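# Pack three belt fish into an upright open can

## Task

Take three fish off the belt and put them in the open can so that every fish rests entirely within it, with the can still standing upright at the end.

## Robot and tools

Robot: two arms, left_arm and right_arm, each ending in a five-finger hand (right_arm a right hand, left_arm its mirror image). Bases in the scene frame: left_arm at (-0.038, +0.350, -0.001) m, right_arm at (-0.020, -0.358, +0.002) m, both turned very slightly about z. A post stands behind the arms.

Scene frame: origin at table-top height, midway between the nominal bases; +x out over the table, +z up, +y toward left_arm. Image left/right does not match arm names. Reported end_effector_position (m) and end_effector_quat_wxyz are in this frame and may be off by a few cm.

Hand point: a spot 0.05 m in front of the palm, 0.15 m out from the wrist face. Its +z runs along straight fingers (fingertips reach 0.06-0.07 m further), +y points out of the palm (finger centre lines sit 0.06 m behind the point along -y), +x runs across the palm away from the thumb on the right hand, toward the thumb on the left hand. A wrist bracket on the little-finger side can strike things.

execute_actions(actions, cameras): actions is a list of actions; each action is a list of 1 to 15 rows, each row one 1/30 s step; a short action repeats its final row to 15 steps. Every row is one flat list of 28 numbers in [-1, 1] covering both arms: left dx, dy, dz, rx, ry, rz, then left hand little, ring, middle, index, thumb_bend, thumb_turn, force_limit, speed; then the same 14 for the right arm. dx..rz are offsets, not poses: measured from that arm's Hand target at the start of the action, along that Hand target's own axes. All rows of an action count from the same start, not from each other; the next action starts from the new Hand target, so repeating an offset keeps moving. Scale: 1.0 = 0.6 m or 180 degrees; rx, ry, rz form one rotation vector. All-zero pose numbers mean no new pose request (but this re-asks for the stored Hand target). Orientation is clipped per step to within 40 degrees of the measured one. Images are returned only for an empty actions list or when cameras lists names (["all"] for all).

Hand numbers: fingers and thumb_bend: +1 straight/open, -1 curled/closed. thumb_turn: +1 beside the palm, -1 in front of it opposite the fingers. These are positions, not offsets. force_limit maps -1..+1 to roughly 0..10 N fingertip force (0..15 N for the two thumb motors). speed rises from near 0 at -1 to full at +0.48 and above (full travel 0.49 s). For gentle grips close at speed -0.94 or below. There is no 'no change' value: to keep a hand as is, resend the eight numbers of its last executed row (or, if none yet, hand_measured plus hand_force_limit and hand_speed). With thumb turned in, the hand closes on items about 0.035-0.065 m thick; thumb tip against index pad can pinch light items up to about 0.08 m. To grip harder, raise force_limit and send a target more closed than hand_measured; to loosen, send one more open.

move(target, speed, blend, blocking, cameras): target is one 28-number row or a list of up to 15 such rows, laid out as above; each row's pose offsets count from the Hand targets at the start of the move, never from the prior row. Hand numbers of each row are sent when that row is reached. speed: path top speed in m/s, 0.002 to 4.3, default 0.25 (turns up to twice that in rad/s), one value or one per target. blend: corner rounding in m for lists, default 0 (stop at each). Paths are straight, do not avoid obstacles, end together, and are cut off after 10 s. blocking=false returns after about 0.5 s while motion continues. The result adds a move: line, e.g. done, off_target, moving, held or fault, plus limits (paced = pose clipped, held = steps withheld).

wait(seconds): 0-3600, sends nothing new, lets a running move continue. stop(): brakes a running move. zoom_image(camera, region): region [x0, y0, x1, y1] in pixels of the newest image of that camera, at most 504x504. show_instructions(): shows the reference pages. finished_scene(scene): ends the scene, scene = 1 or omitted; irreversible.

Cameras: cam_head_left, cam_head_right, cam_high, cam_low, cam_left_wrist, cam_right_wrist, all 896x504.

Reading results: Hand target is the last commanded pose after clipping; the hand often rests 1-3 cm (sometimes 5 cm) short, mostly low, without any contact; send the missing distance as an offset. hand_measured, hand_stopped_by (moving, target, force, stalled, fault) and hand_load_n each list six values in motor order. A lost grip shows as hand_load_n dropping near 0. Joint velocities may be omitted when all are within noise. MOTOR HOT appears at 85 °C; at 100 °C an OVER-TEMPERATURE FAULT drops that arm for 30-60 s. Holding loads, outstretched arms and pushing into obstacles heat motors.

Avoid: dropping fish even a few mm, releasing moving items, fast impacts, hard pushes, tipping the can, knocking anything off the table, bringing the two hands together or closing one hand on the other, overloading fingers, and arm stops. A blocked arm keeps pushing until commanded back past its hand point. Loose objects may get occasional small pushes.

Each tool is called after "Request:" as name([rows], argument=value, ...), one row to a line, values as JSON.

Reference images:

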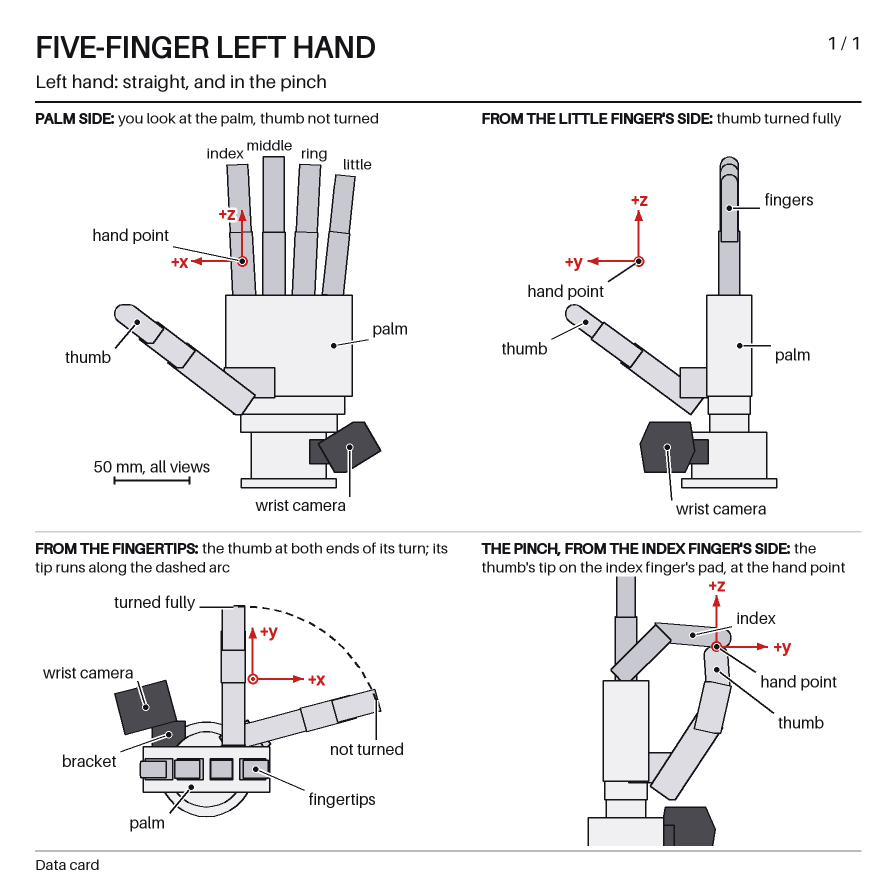

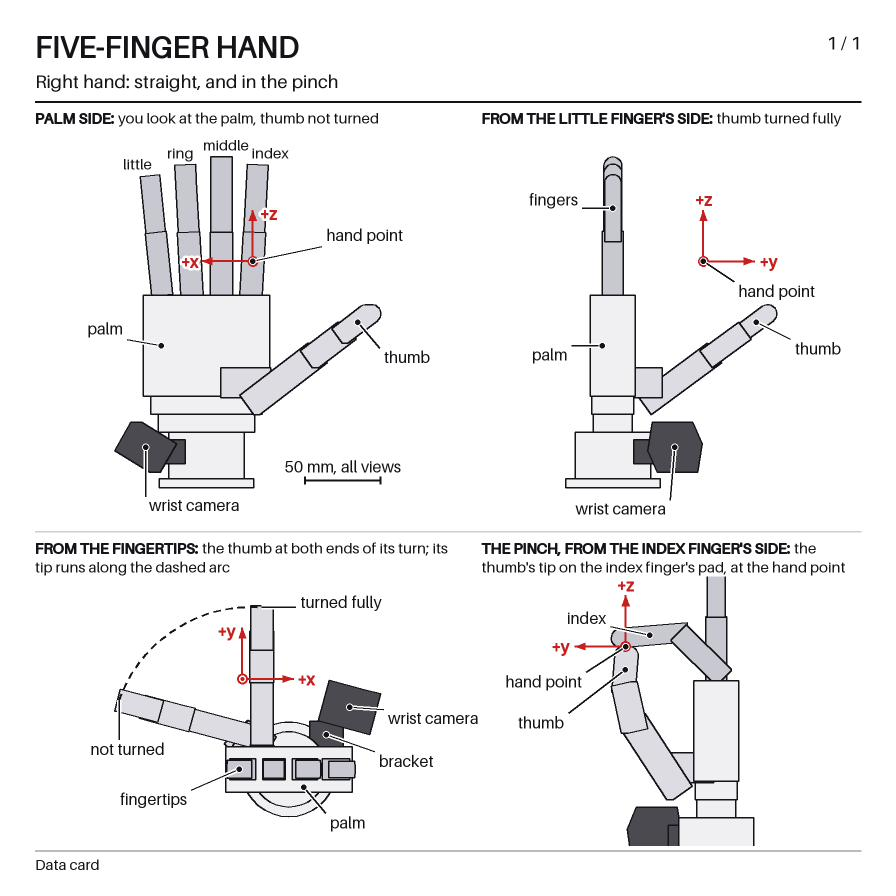

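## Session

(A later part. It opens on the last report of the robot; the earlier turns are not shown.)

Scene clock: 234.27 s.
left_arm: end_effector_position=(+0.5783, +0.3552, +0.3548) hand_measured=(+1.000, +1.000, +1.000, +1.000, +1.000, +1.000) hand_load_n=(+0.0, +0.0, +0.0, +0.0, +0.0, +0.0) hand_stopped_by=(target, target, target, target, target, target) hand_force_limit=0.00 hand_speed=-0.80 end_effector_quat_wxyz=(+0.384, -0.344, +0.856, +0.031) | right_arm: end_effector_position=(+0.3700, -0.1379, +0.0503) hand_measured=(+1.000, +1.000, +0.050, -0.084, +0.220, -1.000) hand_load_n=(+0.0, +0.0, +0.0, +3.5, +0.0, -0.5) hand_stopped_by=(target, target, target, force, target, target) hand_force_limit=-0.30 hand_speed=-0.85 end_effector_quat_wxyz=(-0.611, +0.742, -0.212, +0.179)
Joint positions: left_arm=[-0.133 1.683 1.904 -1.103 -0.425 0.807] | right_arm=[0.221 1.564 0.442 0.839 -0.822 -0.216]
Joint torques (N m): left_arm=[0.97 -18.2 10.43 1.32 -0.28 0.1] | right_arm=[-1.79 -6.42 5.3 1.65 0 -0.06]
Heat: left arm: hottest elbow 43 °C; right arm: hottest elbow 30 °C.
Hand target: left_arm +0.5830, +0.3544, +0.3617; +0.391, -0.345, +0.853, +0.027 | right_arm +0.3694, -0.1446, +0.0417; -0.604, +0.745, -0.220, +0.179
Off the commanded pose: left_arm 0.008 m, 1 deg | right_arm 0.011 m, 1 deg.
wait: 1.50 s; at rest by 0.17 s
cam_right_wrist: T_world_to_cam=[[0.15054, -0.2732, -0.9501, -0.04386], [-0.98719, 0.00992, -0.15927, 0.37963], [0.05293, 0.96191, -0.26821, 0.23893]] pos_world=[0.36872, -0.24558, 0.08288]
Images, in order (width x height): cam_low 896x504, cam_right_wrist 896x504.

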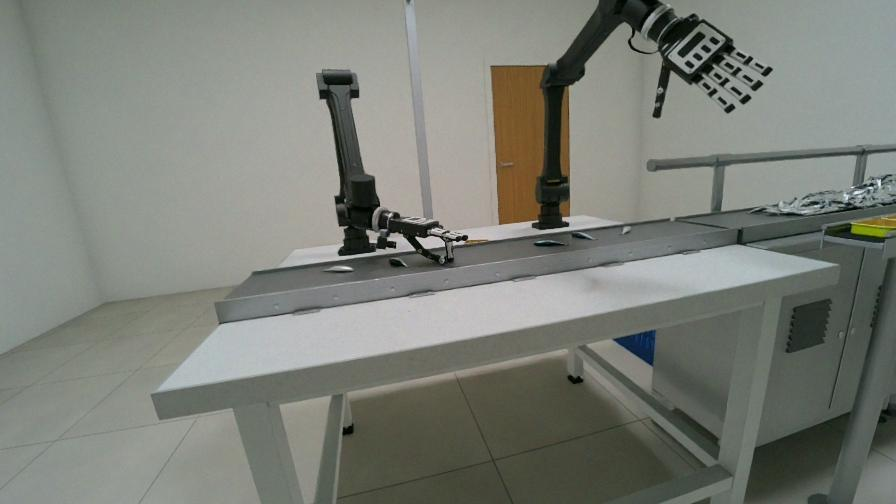

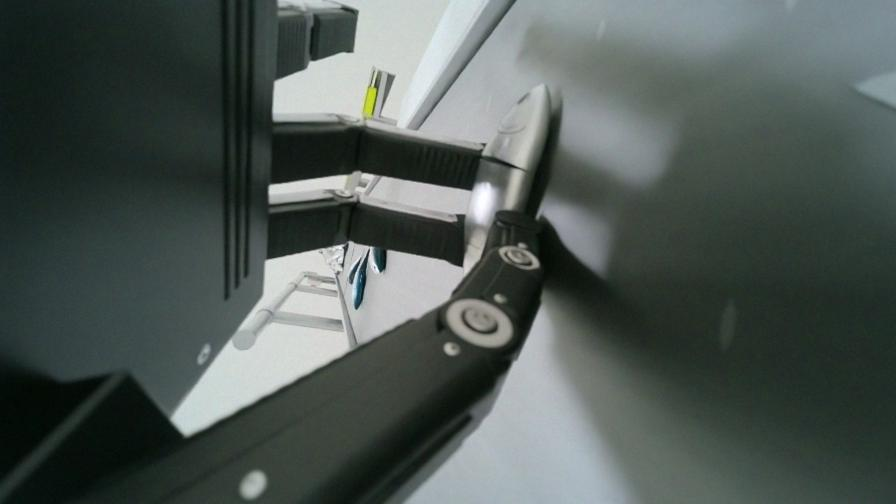

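Request:
execute_actions([
  [[0,0,0,0,0,0,1,1,1,1,1,1,0,-0.8,0,0,0,0,0,0,1,1,-0.3,-0.3,0.22,-1,-0.4,-0.88]],
])

Request:
wait(seconds=1.5, cameras=["cam_right_wrist","cam_low"])

Request:
zoom_image(camera="cam_low", region=[400, 210, 480, 270])

Scene clock: 240.00 s.
left_arm: end_effector_position=(+0.5783, +0.3552, +0.3548) hand_measured=(+1.000, +1.000, +1.000, +1.000, +1.000, +1.000) hand_load_n=(+0.0, +0.0, +0.0, +0.0, +0.0, +0.0) hand_stopped_by=(target, target, target, target, target, target) hand_force_limit=0.00 hand_speed=-0.80 end_effector_quat_wxyz=(+0.384, -0.344, +0.856, +0.031) | right_arm: end_effector_position=(+0.3702, -0.1378, +0.0509) hand_measured=(+1.000, +1.000, -0.026, -0.084, +0.220, -1.000) hand_load_n=(+0.0, +0.0, +3.0, +2.5, +1.0, +0.0) hand_stopped_by=(target, target, force, force, target, target) hand_force_limit=-0.40 hand_speed=-0.88 end_effector_quat_wxyz=(-0.611, +0.741, -0.211, +0.179)
Joint positions: left_arm=[-0.133 1.683 1.904 -1.103 -0.425 0.807] | right_arm=[0.221 1.563 0.442 0.84 -0.823 -0.216]
Joint torques (N m): left_arm=[0.67 -18.14 10.44 1.16 -0.3 0.11] | right_arm=[-1.79 -6.42 5.3 1.62 0.01 -0.06]
Heat: left arm: hottest elbow 43 °C; right arm: hottest elbow 30 °C.
Hand target: left_arm +0.5830, +0.3544, +0.3617; +0.391, -0.345, +0.853, +0.027 | right_arm +0.3695, -0.1446, +0.0418; -0.604, +0.745, -0.220, +0.179
Off the commanded pose: left_arm 0.008 m, 1 deg | right_arm 0.011 m, 1 deg.

Scene clock: 241.50 s.
left_arm: end_effector_position=(+0.5783, +0.3552, +0.3548) hand_measured=(+1.000, +1.000, +1.000, +1.000, +1.000, +1.000) hand_load_n=(+0.0, +0.0, +0.0, +0.0, +0.0, +0.0) hand_stopped_by=(target, target, target, target, target, target) hand_force_limit=0.00 hand_speed=-0.80 end_effector_quat_wxyz=(+0.384, -0.344, +0.856, +0.031) | right_arm: end_effector_position=(+0.3702, -0.1378, +0.0509) hand_measured=(+1.000, +1.000, -0.026, -0.084, +0.220, -1.000) hand_load_n=(+0.0, +0.0, +3.0, +3.0, +0.5, +0.0) hand_stopped_by=(target, target, force, force, target, target) hand_force_limit=-0.40 hand_speed=-0.88 end_effector_quat_wxyz=(-0.611, +0.741, -0.211, +0.179)
Joint positions: left_arm=[-0.133 1.683 1.904 -1.103 -0.425 0.807] | right_arm=[0.221 1.563 0.442 0.84 -0.823 -0.216]
Joint torques (N m): left_arm=[1.49 -18.26 10.41 1.31 -0.26 0.1] | right_arm=[-1.73 -6.24 5.3 1.59 0.02 -0.06]
Heat: left arm: hottest elbow 43 °C; right arm: hottest elbow 29 °C.
Hand target: left_arm +0.5830, +0.3544, +0.3617; +0.391, -0.345, +0.853, +0.027 | right_arm +0.3695, -0.1446, +0.0418; -0.604, +0.745, -0.220, +0.179
Off the commanded pose: left_arm 0.008 m, 1 deg | right_arm 0.011 m, 1 deg.
wait: 1.50 s; at rest by 0.17 s
cam_right_wrist: T_world_to_cam=[[0.15285, -0.27276, -0.94986, -0.04404], [-0.98681, 0.00968, -0.16158, 0.37982], [0.05327, 0.96203, -0.26768, 0.23886]] pos_world=[0.36882, -0.24548, 0.08348]
Images, in order (width x height): cam_low 896x504, cam_right_wrist 896x504.

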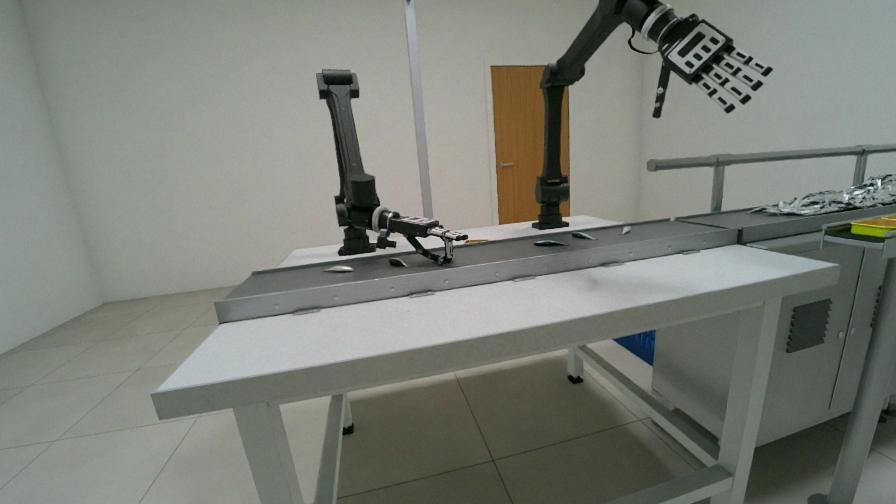

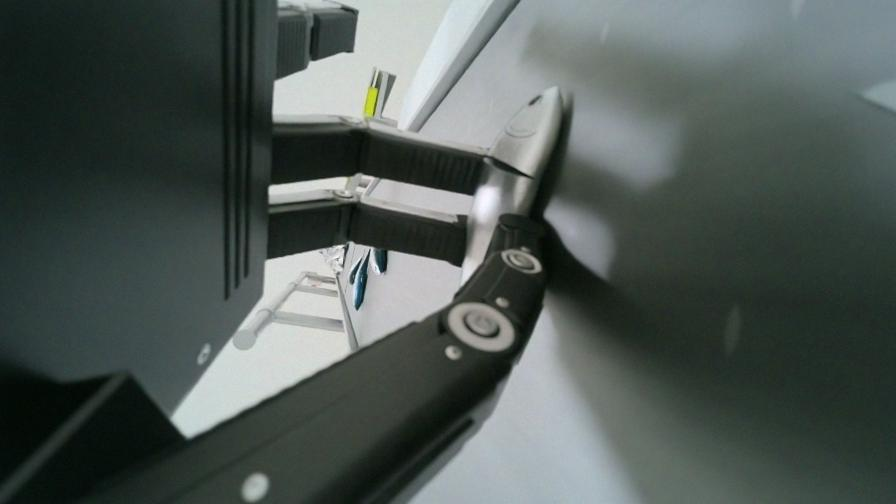

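Scaled by 6.300.

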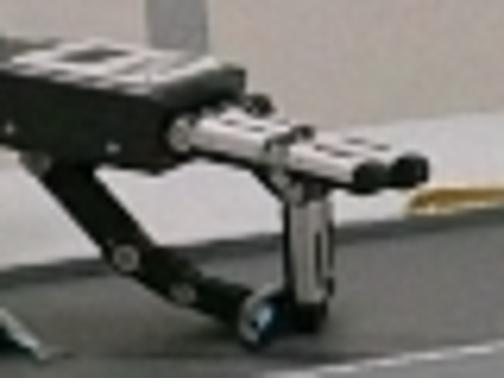

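Request:
move(target=[0,0,0,0,0,0,1,1,1,1,1,1,0,-0.8,0,-0.0623,-0.0131,0,0,0,1,1,-0.3,-0.3,0.22,-1,-0.4,-0.88], cameras=["cam_right_wrist","cam_low"], speed=0.06)

Request:
zoom_image(camera="cam_low", region=[400, 190, 480, 250])

Scene clock: 246.27 s.
left_arm: end_effector_position=(+0.5783, +0.3552, +0.3548) hand_measured=(+1.000, +1.000, +1.000, +1.000, +1.000, +1.000) hand_load_n=(+0.0, +0.0, +0.0, +0.0, +0.0, +0.0) hand_stopped_by=(target, target, target, target, target, target) hand_force_limit=0.00 hand_speed=-0.80 end_effector_quat_wxyz=(+0.384, -0.344, +0.856, +0.031) | right_arm: end_effector_position=(+0.3586, -0.1397, +0.0718) hand_measured=(+1.000, +1.000, -0.026, -0.084, +0.220, -1.000) hand_load_n=(+0.0, +0.0, +0.0, +0.0, +0.0, +0.0) hand_stopped_by=(target, target, force, force, target, target) hand_force_limit=-0.40 hand_speed=-0.88 end_effector_quat_wxyz=(-0.603, +0.748, -0.225, +0.163)
Joint positions: left_arm=[-0.133 1.683 1.904 -1.103 -0.425 0.807] | right_arm=[0.221 1.438 0.442 0.669 -0.823 -0.216]
Joint torques (N m): left_arm=[0.97 -18.73 10.32 1.39 -0.28 0.11] | right_arm=[-1.73 -7.59 8.25 1.52 0 -0.06]
Heat: left arm: hottest elbow 43 °C; right arm: hottest elbow 29 °C.
Hand target: left_arm +0.5830, +0.3544, +0.3617; +0.391, -0.345, +0.853, +0.027 | right_arm +0.3695, -0.1445, +0.0799; -0.604, +0.745, -0.220, +0.179
Off the commanded pose: left_arm 0.008 m, 1 deg | right_arm 0.014 m, 2 deg.
move: off_target (right_arm)
cam_right_wrist: T_world_to_cam=[[0.10946, -0.27992, -0.95376, -0.00809], [-0.99316, 0.00857, -0.11649, 0.37068], [0.04078, 0.95998, -0.27707, 0.25183]] pos_world=[0.35876, -0.24719, 0.10524]
Images, in order (width x height): cam_low 896x504, cam_right_wrist 896x504.

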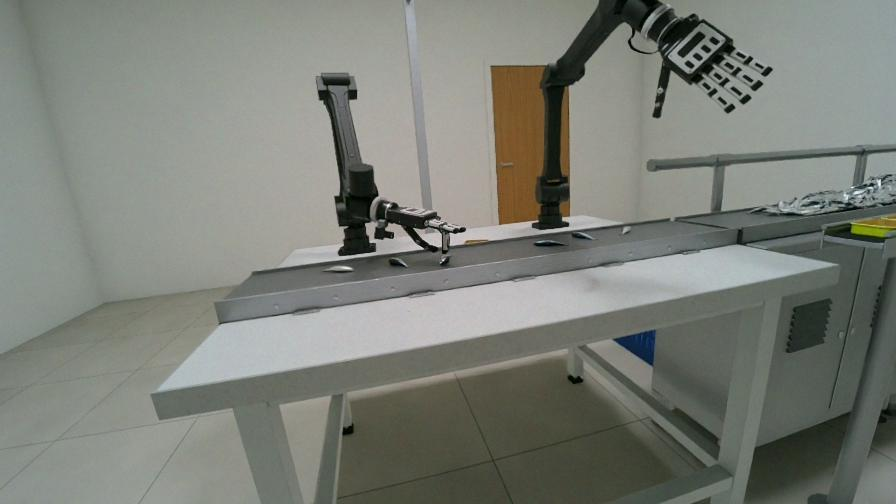

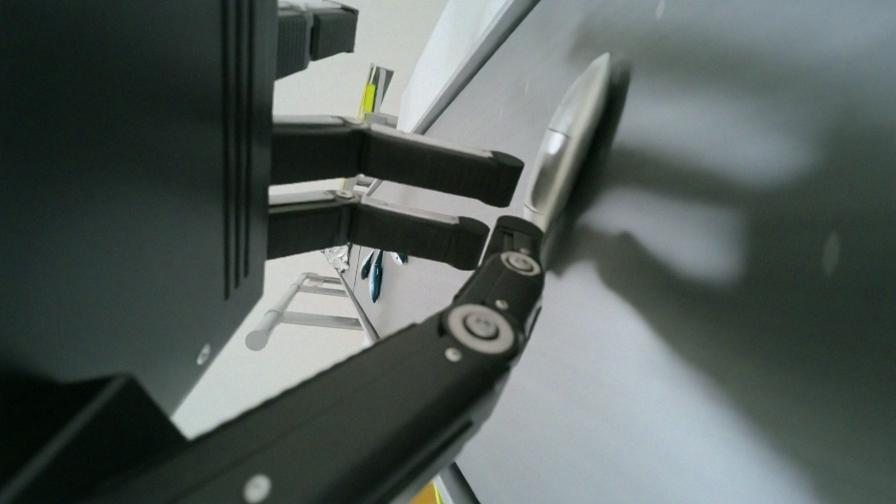

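Scaled by 6.300.

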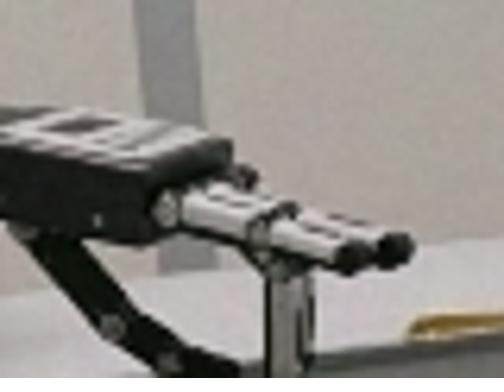

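Request:
move(target=[0,0,0,0,0,0,1,1,1,1,1,1,0,-0.8,0.0068,0.0195,0.0198,0.0023,-0.0216,-0.0713,1,1,0.45,0.45,0.22,-1,-0.4,-0.3], cameras=["cam_right_wrist","cam_low"], speed=0.06)

Request:
zoom_image(camera="cam_low", region=[400, 210, 480, 270])

Scene clock: 283.00 s.
left_arm: end_effector_position=(+0.5783, +0.3552, +0.3548) hand_measured=(+1.000, +1.000, +1.000, +1.000, +1.000, +1.000) hand_load_n=(+0.0, +0.0, +0.0, +0.0, +0.0, +0.0) hand_stopped_by=(target, target, target, target, target, target) hand_force_limit=0.00 hand_speed=-0.80 end_effector_quat_wxyz=(+0.384, -0.344, +0.856, +0.031) | right_arm: end_effector_position=(+0.3644, -0.1443, +0.0584) hand_measured=(+1.000, +1.000, +0.450, +0.450, +0.220, -1.000) hand_load_n=(+0.0, +0.0, +0.0, +0.0, +0.0, +0.0) hand_stopped_by=(target, target, target, target, target, target) hand_force_limit=-0.40 hand_speed=-0.30 end_effector_quat_wxyz=(-0.586, +0.771, -0.131, +0.210)
Joint positions: left_arm=[-0.133 1.683 1.904 -1.103 -0.425 0.807] | right_arm=[0.221 1.468 0.447 0.669 -0.862 -0.447]
Joint torques (N m): left_arm=[0.85 -18.78 10.29 1.18 -0.3 0.08] | right_arm=[-0.21 -5.71 9.52 2.13 -0.29 -0.05]
Heat: left arm: hottest elbow 44 °C; right arm: hottest elbow 32 °C.
Hand target: left_arm +0.5830, +0.3544, +0.3617; +0.391, -0.345, +0.853, +0.027 | right_arm +0.3780, -0.1391, +0.0662; -0.590, +0.768, -0.114, +0.221
Off the commanded pose: left_arm 0.008 m, 1 deg | right_arm 0.016 m, 2 deg.
move: off_target (right_arm)
cam_right_wrist: T_world_to_cam=[[0.29274, -0.35976, -0.88593, -0.10504], [-0.95611, -0.09829, -0.27602, 0.3553], [0.01222, 0.92785, -0.37274, 0.26357]] pos_world=[0.36723, -0.24742, 0.10325]
Images, in order (width x height): cam_low 896x504, cam_right_wrist 896x504.

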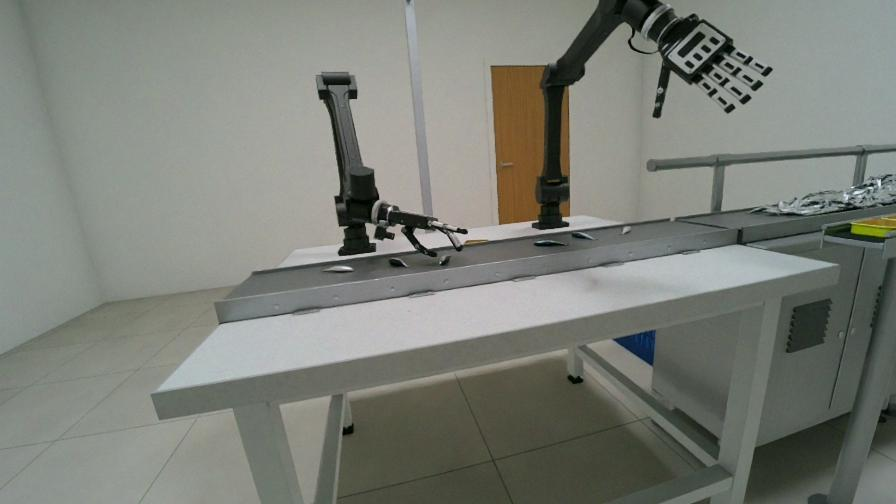

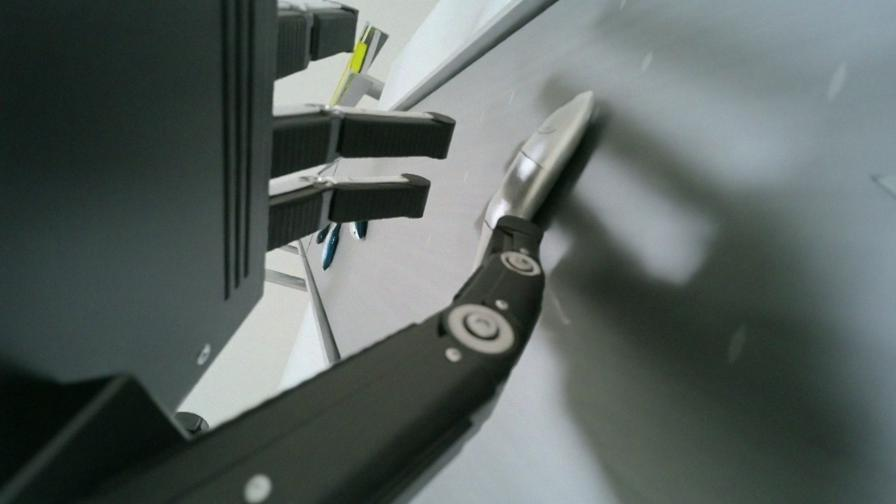

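Scaled by 6.300.

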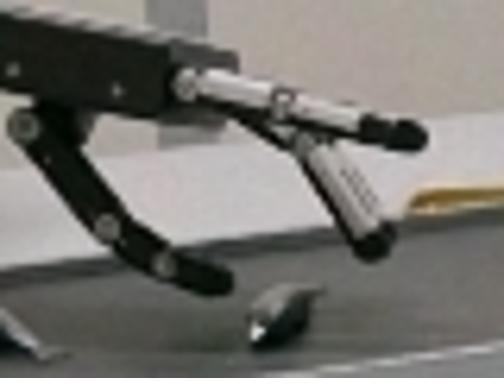

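Request:
execute_actions(actions=[], cameras=["cam_head_right","cam_high","cam_head_left"])

Request:
zoom_image(camera="cam_head_right", region=[400, 210, 520, 290])

Request:
zoom_image(camera="cam_head_left", region=[380, 210, 500, 290])

Scene clock: 292.63 s.
left_arm: end_effector_position=(+0.5783, +0.3552, +0.3548) hand_measured=(+1.000, +1.000, +1.000, +1.000, +1.000, +1.000) hand_load_n=(+0.0, +0.0, +0.0, +0.0, +0.0, +0.0) hand_stopped_by=(target, target, target, target, target, target) hand_force_limit=0.00 hand_speed=-0.80 end_effector_quat_wxyz=(+0.384, -0.344, +0.856, +0.031) | right_arm: end_effector_position=(+0.3644, -0.1443, +0.0584) hand_measured=(+1.000, +1.000, +0.450, +0.450, +0.220, -1.000) hand_load_n=(+0.0, +0.0, +0.0, +0.0, +0.0, +0.0) hand_stopped_by=(target, target, target, target, target, target) hand_force_limit=-0.40 hand_speed=-0.30 end_effector_quat_wxyz=(-0.586, +0.771, -0.131, +0.210)
Joint positions: left_arm=[-0.133 1.683 1.904 -1.103 -0.425 0.807] | right_arm=[0.221 1.468 0.447 0.669 -0.862 -0.448]
Joint velocities: within noise
Joint torques (N m): left_arm=[1.08 -18.55 10.43 1.36 -0.29 0.06] | right_arm=[-0.03 -5.6 9.55 2.14 -0.29 -0.09]
Motor temperatures (°C): left_arm=[25 38 44 25 25 23] | right_arm=[24 28 33 24 27 22]
Heat: left arm: hottest elbow 44 °C; right arm: hottest elbow 33 °C.
Hand target: left_arm +0.5830, +0.3544, +0.3617; +0.391, -0.345, +0.853, +0.027 | right_arm +0.3781, -0.1391, +0.0662; -0.590, +0.768, -0.114, +0.221
Off the commanded pose: left_arm 0.008 m, 1 deg | right_arm 0.016 m, 2 deg.
Images, in order (width x height): cam_head_left 896x504, cam_head_right 896x504, cam_high 896x504.

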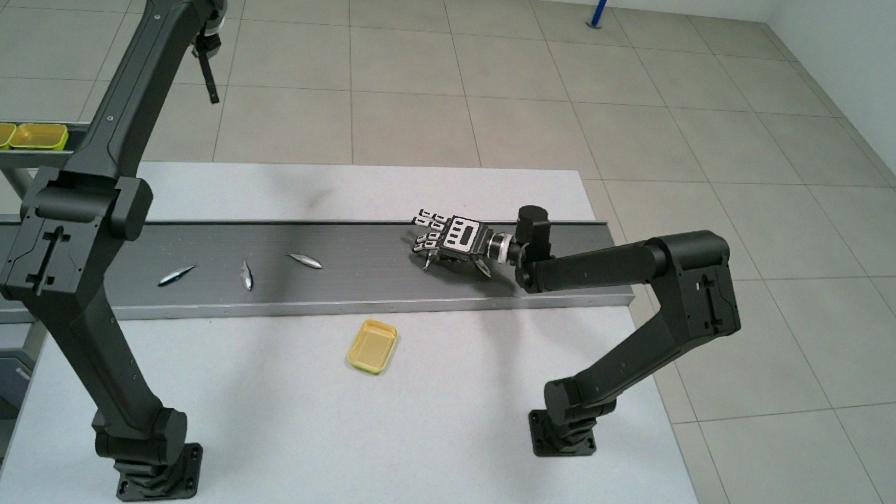

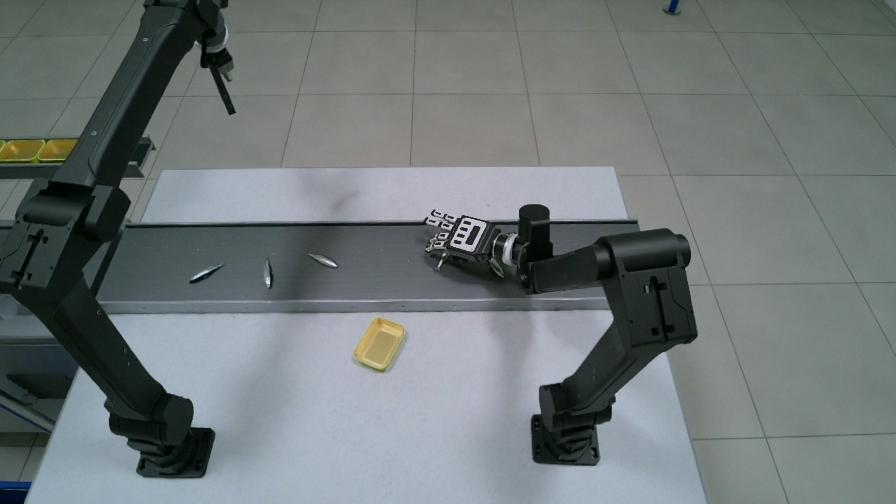

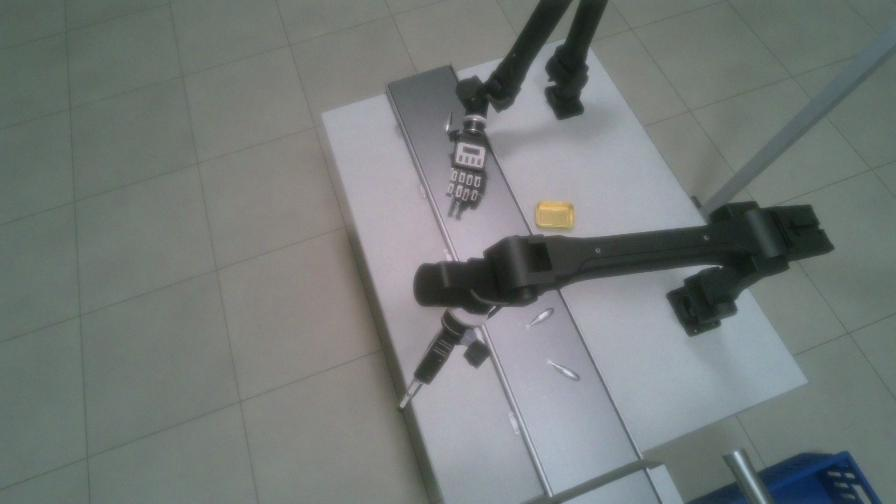

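Scaled by 4.200.

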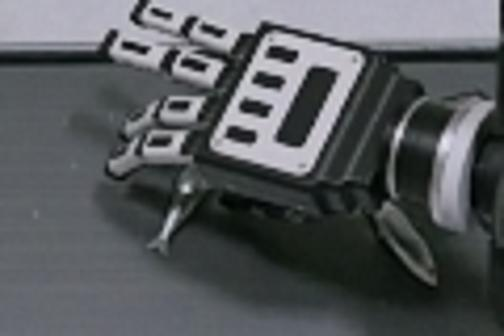

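Scaled by 4.200.

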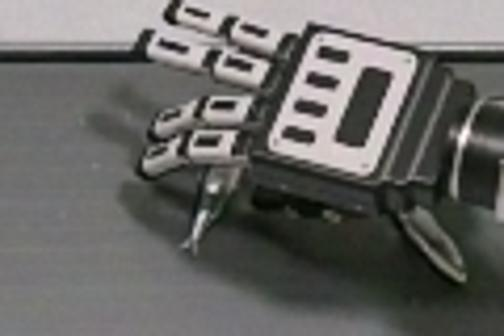

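Request:
move(target=[0,0,0,0,0,0,1,1,1,1,1,1,0,-0.8,0.0052,0.0098,0.0267,0,0,0,1,1,0.45,0.45,0.22,-1,-0.4,-0.3], cameras=["cam_right_wrist","cam_low"], speed=0.06)

Request:
zoom_image(camera="cam_low", region=[400, 210, 480, 270])

Scene clock: 310.47 s.
left_arm: end_effector_position=(+0.5783, +0.3552, +0.3548) hand_measured=(+1.000, +1.000, +1.000, +1.000, +1.000, +1.000) hand_load_n=(+0.0, +0.0, +0.0, +0.0, +0.0, +0.0) hand_stopped_by=(target, target, target, target, target, target) hand_force_limit=0.00 hand_speed=-0.80 end_effector_quat_wxyz=(+0.384, -0.344, +0.856, +0.031) | right_arm: end_effector_position=(+0.3752, -0.1371, +0.0494) hand_measured=(+1.000, +1.000, +0.450, +0.450, +0.220, -1.000) hand_load_n=(+0.0, +0.0, +0.0, +0.0, +0.0, +0.0) hand_stopped_by=(target, target, target, target, target, target) hand_force_limit=-0.40 hand_speed=-0.30 end_effector_quat_wxyz=(-0.585, +0.773, -0.129, +0.210)
Joint positions: left_arm=[-0.133 1.683 1.904 -1.103 -0.425 0.807] | right_arm=[0.238 1.525 0.475 0.699 -0.846 -0.448]
Joint torques (N m): left_arm=[0.79 -18.73 10.3 1.14 -0.28 0.11] | right_arm=[0.5 -6.3 9.17 2.56 0 0.04]
Heat: left arm: hottest elbow 45 °C; right arm: hottest elbow 34 °C.
Hand target: left_arm +0.5830, +0.3544, +0.3617; +0.391, -0.345, +0.853, +0.027 | right_arm +0.3888, -0.1284, +0.0578; -0.590, +0.768, -0.115, +0.221
Off the commanded pose: left_arm 0.008 m, 1 deg | right_arm 0.018 m, 2 deg.
move: off_target (right_arm)
cam_right_wrist: T_world_to_cam=[[0.29475, -0.36402, -0.88352, -0.11501], [-0.95552, -0.10237, -0.27659, 0.36318], [0.01024, 0.92575, -0.378, 0.25422]] pos_world=[0.37833, -0.24003, 0.09493]
Images, in order (width x height): cam_low 896x504, cam_right_wrist 896x504.

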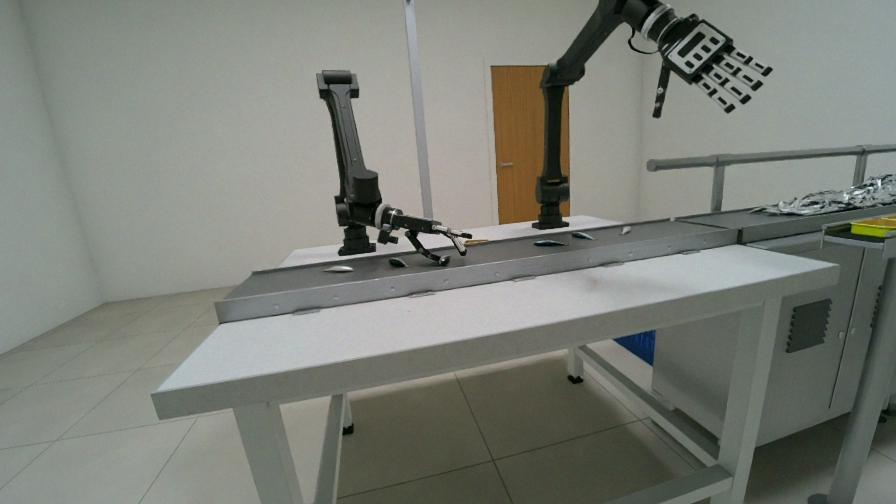

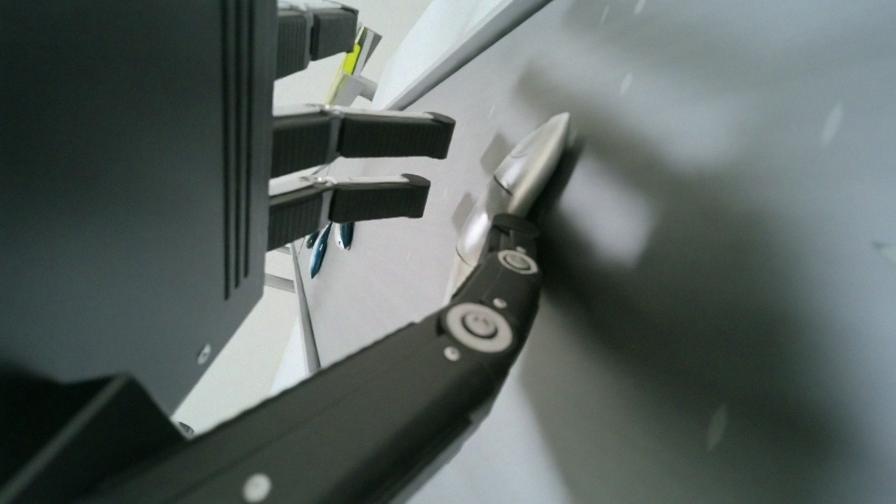

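Scaled by 6.300.

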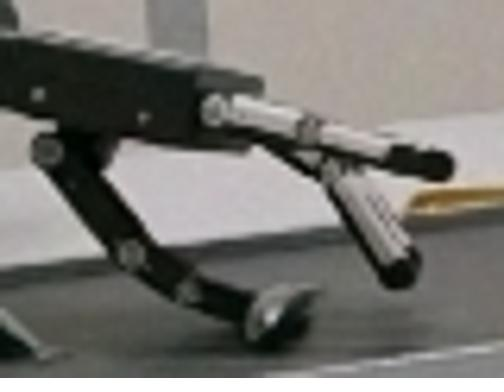

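Request:
move([
  [0,0,0,0,0,0,1,1,1,1,1,1,0,-0.8,-0.0018,0.005,0.0027,0,0,0,1,1,0.45,0.45,0.22,-1,-0.4,-0.3],
  [0,0,0,0,0,0,1,1,1,1,1,1,0,-0.8,-0.0018,0.005,0.0027,0,0,0,1,1,0.15,0.15,0.22,-1,-0.4,-0.7],
], cameras=["cam_right_wrist","cam_low"], speed=0.06)

Request:
zoom_image(camera="cam_low", region=[400, 210, 480, 270])

Scene clock: 322.60 s.
left_arm: end_effector_position=(+0.5783, +0.3552, +0.3548) hand_measured=(+1.000, +1.000, +1.000, +1.000, +1.000, +1.000) hand_load_n=(+0.0, +0.0, +0.0, +0.0, +0.0, +0.0) hand_stopped_by=(target, target, target, target, target, target) hand_force_limit=0.00 hand_speed=-0.80 end_effector_quat_wxyz=(+0.384, -0.344, +0.856, +0.031) | right_arm: end_effector_position=(+0.3763, -0.1362, +0.0474) hand_measured=(+1.000, +1.000, +0.150, +0.150, +0.220, -1.000) hand_load_n=(+0.0, +0.0, +0.0, +0.0, +0.0, +0.0) hand_stopped_by=(target, target, target, target, target, target) hand_force_limit=-0.40 hand_speed=-0.70 end_effector_quat_wxyz=(-0.585, +0.772, -0.128, +0.212)
Joint positions: left_arm=[-0.133 1.683 1.904 -1.103 -0.425 0.807] | right_arm=[0.24 1.537 0.475 0.716 -0.844 -0.448]
Joint torques (N m): left_arm=[0.91 -18.78 10.37 1.33 -0.28 0.06] | right_arm=[0.5 -6.3 9.07 2.44 0.02 0.06]
Heat: left arm: hottest elbow 45 °C; right arm: hottest elbow 34 °C.
Hand target: left_arm +0.5830, +0.3544, +0.3617; +0.391, -0.345, +0.853, +0.027 | right_arm +0.3888, -0.1274, +0.0543; -0.590, +0.768, -0.114, +0.221
Off the commanded pose: left_arm 0.008 m, 1 deg | right_arm 0.017 m, 2 deg.
move: off_target (right_arm); target 2's new numbers were sent with right_arm's hand 0.017 m and 2 deg from that target
cam_right_wrist: T_world_to_cam=[[0.29959, -0.36386, -0.88196, -0.11872], [-0.95399, -0.10253, -0.28176, 0.36333], [0.0121, 0.92579, -0.37784, 0.25188]] pos_world=[0.37913, -0.23913, 0.09283]
Images, in order (width x height): cam_low 896x504, cam_right_wrist 896x504.

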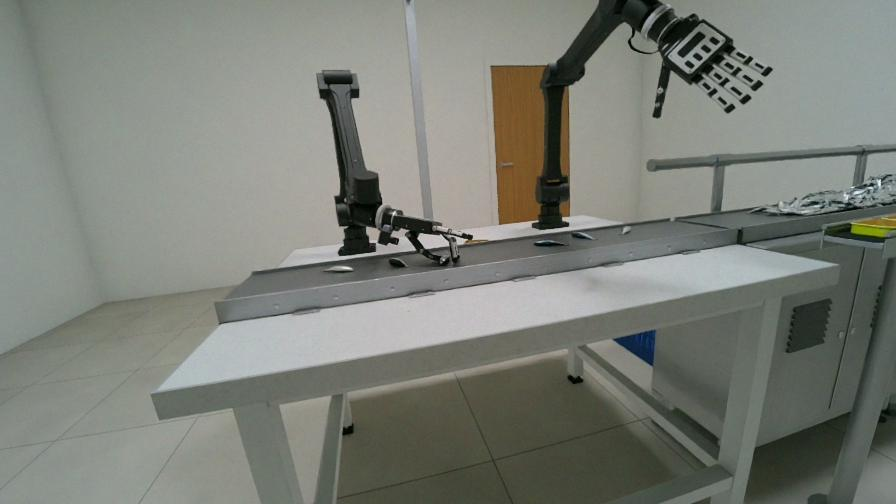

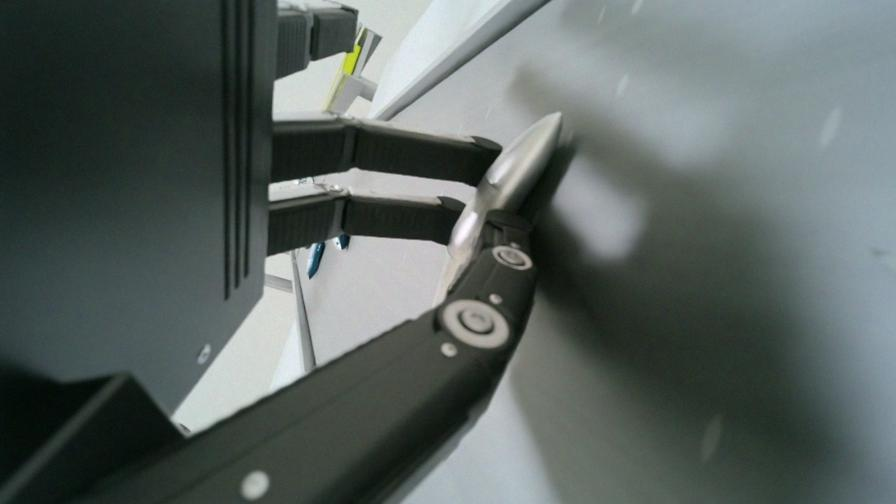

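Scaled by 6.300.

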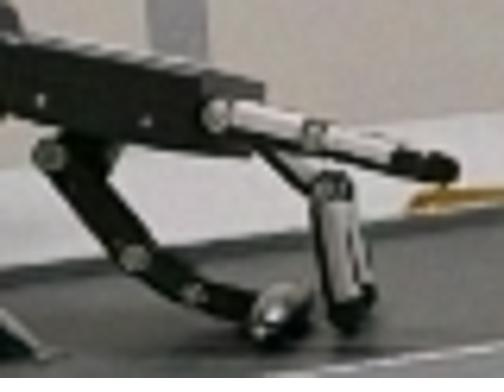

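Request:
move([
  [0,0,0,0,0,0,1,1,1,1,1,1,0,-0.8,-0.0010,0.0048,0.0010,0,0,0,1,1,0.15,0.15,0.22,-1,-0.4,-0.7],
  [0,0,0,0,0,0,1,1,1,1,1,1,0,-0.8,-0.0010,0.0048,0.0010,0,0,0,1,1,-0.2,-0.2,0.22,-1,-0.3,-0.85],
], cameras=["cam_right_wrist","cam_low"], speed=0.06)

Request:
zoom_image(camera="cam_low", region=[400, 210, 480, 270])

Scene clock: 329.37 s.
left_arm: end_effector_position=(+0.5783, +0.3552, +0.3548) hand_measured=(+1.000, +1.000, +1.000, +1.000, +1.000, +1.000) hand_load_n=(+0.0, +0.5, +0.0, +0.5, +0.0, +0.0) hand_stopped_by=(target, target, target, target, target, target) hand_force_limit=0.00 hand_speed=-0.80 end_effector_quat_wxyz=(+0.384, -0.344, +0.856, +0.031) | right_arm: end_effector_position=(+0.3812, -0.1339, +0.0502) hand_measured=(+1.000, +1.000, -0.126, -0.152, +0.220, -1.000) hand_load_n=(+0.0, +0.0, +3.5, +3.5, +2.5, -0.5) hand_stopped_by=(target, target, force, force, target, target) hand_force_limit=-0.30 hand_speed=-0.85 end_effector_quat_wxyz=(-0.588, +0.769, -0.121, +0.219)
Joint positions: left_arm=[-0.133 1.683 1.904 -1.103 -0.425 0.807] | right_arm=[0.243 1.545 0.483 0.735 -0.844 -0.448]
Joint torques (N m): left_arm=[0.67 -18.49 10.39 1.33 -0.3 0.12] | right_arm=[0.09 -6.18 8.23 2.21 0.03 0.04]
Heat: left arm: hottest elbow 45 °C; right arm: hottest elbow 34 °C.
Hand target: left_arm +0.5830, +0.3544, +0.3617; +0.391, -0.345, +0.853, +0.027 | right_arm +0.3889, -0.1274, +0.0514; -0.590, +0.768, -0.114, +0.221
Off the commanded pose: left_arm 0.008 m, 1 deg | right_arm 0.010 m, 1 deg.
move: done; target 2's new numbers were sent with right_arm's hand 0.015 m and 1 deg from that target
cam_right_wrist: T_world_to_cam=[[0.31752, -0.35975, -0.87736, -0.1234], [-0.94811, -0.10434, -0.30034, 0.36756], [0.0165, 0.9272, -0.37421, 0.24912]] pos_world=[0.38356, -0.23703, 0.09535]
Images, in order (width x height): cam_low 896x504, cam_right_wrist 896x504.

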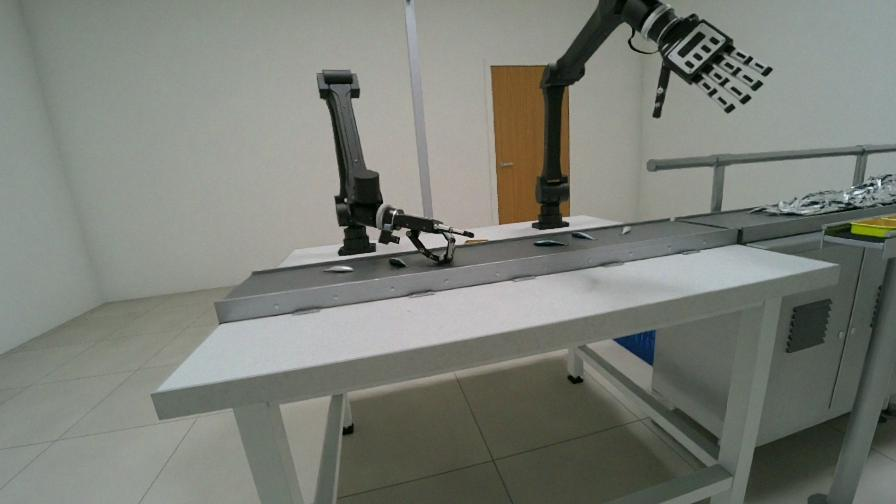

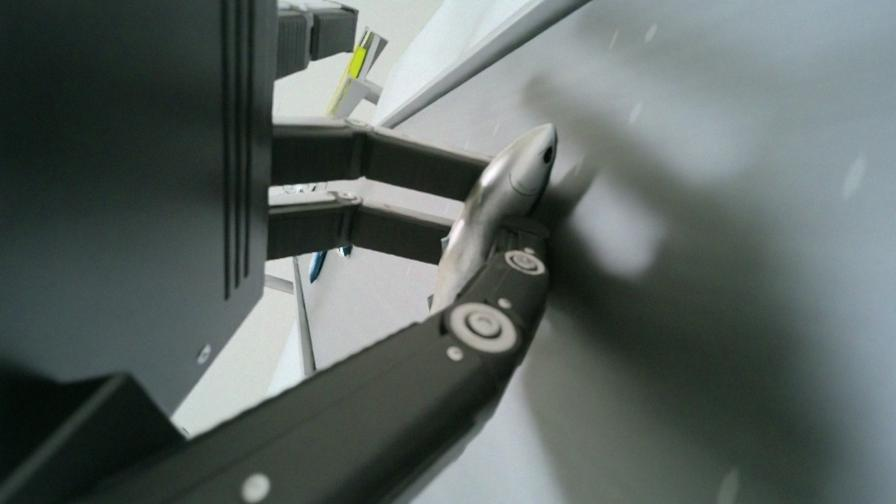

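Scaled by 6.300.

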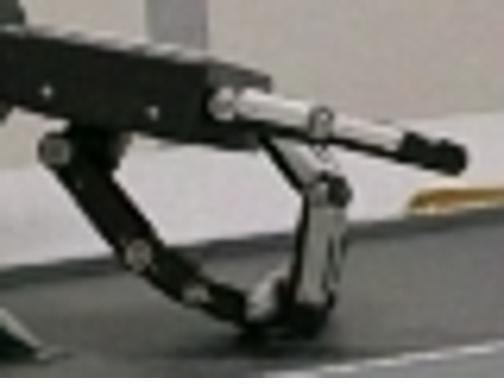

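Request:
move(target=[0,0,0,0,0,0,1,1,1,1,1,1,0,-0.8,0,-0.0561,-0.0131,0,0,0,1,1,-0.2,-0.2,0.22,-1,-0.3,-0.85], cameras=["cam_right_wrist","cam_low"], speed=0.06)

Request:
zoom_image(camera="cam_low", region=[400, 200, 480, 260])

Scene clock: 337.53 s.
left_arm: end_effector_position=(+0.5783, +0.3552, +0.3548) hand_measured=(+1.000, +1.000, +1.000, +1.000, +1.000, +1.000) hand_load_n=(+0.0, +0.0, +0.0, +0.0, +0.0, +0.0) hand_stopped_by=(target, target, target, target, target, target) hand_force_limit=0.00 hand_speed=-0.80 end_effector_quat_wxyz=(+0.384, -0.344, +0.856, +0.031) | right_arm: end_effector_position=(+0.3733, -0.1331, +0.0714) hand_measured=(+1.000, +1.000, -0.126, -0.152, +0.222, -1.000) hand_load_n=(+0.0, +0.0, +3.0, +3.0, +3.5, +0.0) hand_stopped_by=(target, target, force, force, target, target) hand_force_limit=-0.30 hand_speed=-0.85 end_effector_quat_wxyz=(-0.584, +0.773, -0.126, +0.214)
Joint positions: left_arm=[-0.133 1.683 1.904 -1.103 -0.425 0.807] | right_arm=[0.252 1.445 0.483 0.62 -0.833 -0.448]
Joint torques (N m): left_arm=[0.73 -18.43 10.47 1.32 -0.26 0.06] | right_arm=[0.62 -7.82 9.55 1.63 -0.01 0.12]
Heat: left arm: hottest elbow 45 °C; right arm: hottest elbow 34 °C.
Hand target: left_arm +0.5830, +0.3544, +0.3617; +0.391, -0.345, +0.853, +0.027 | right_arm +0.3823, -0.1248, +0.0852; -0.590, +0.768, -0.114, +0.221
Off the commanded pose: left_arm 0.008 m, 1 deg | right_arm 0.019 m, 2 deg.
move: off_target (right_arm)
cam_right_wrist: T_world_to_cam=[[0.30426, -0.36617, -0.8794, -0.0978], [-0.9525, -0.10439, -0.28608, 0.36716], [0.01295, 0.92467, -0.38054, 0.25777]] pos_world=[0.37614, -0.23584, 0.11713]
Images, in order (width x height): cam_low 896x504, cam_right_wrist 896x504.

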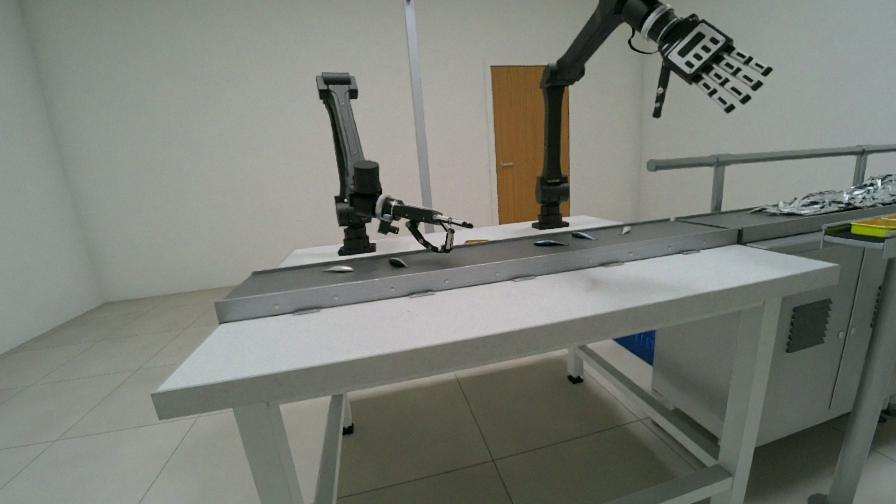

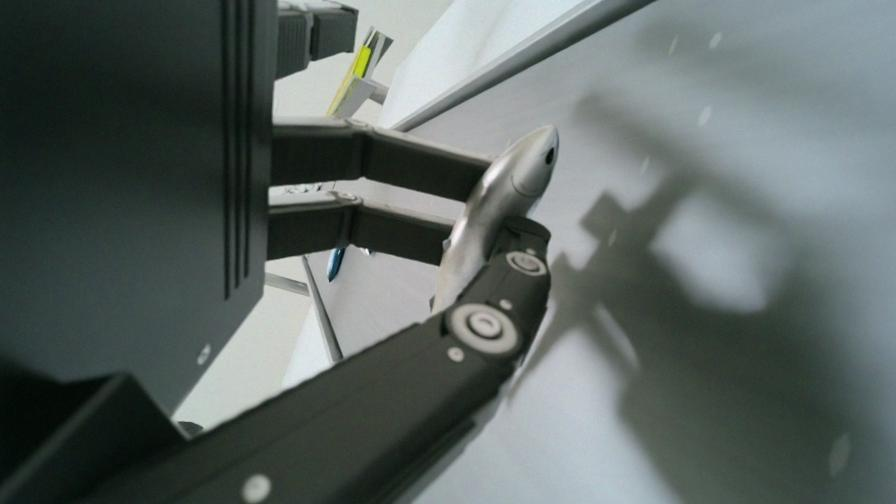

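Scaled by 6.300.

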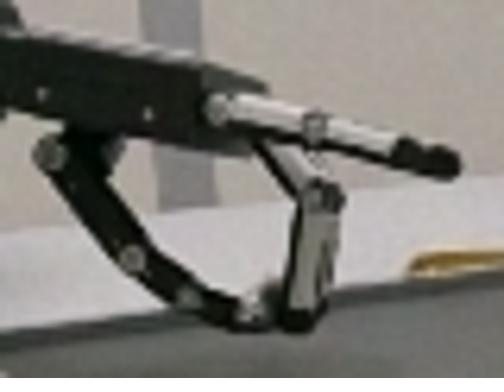

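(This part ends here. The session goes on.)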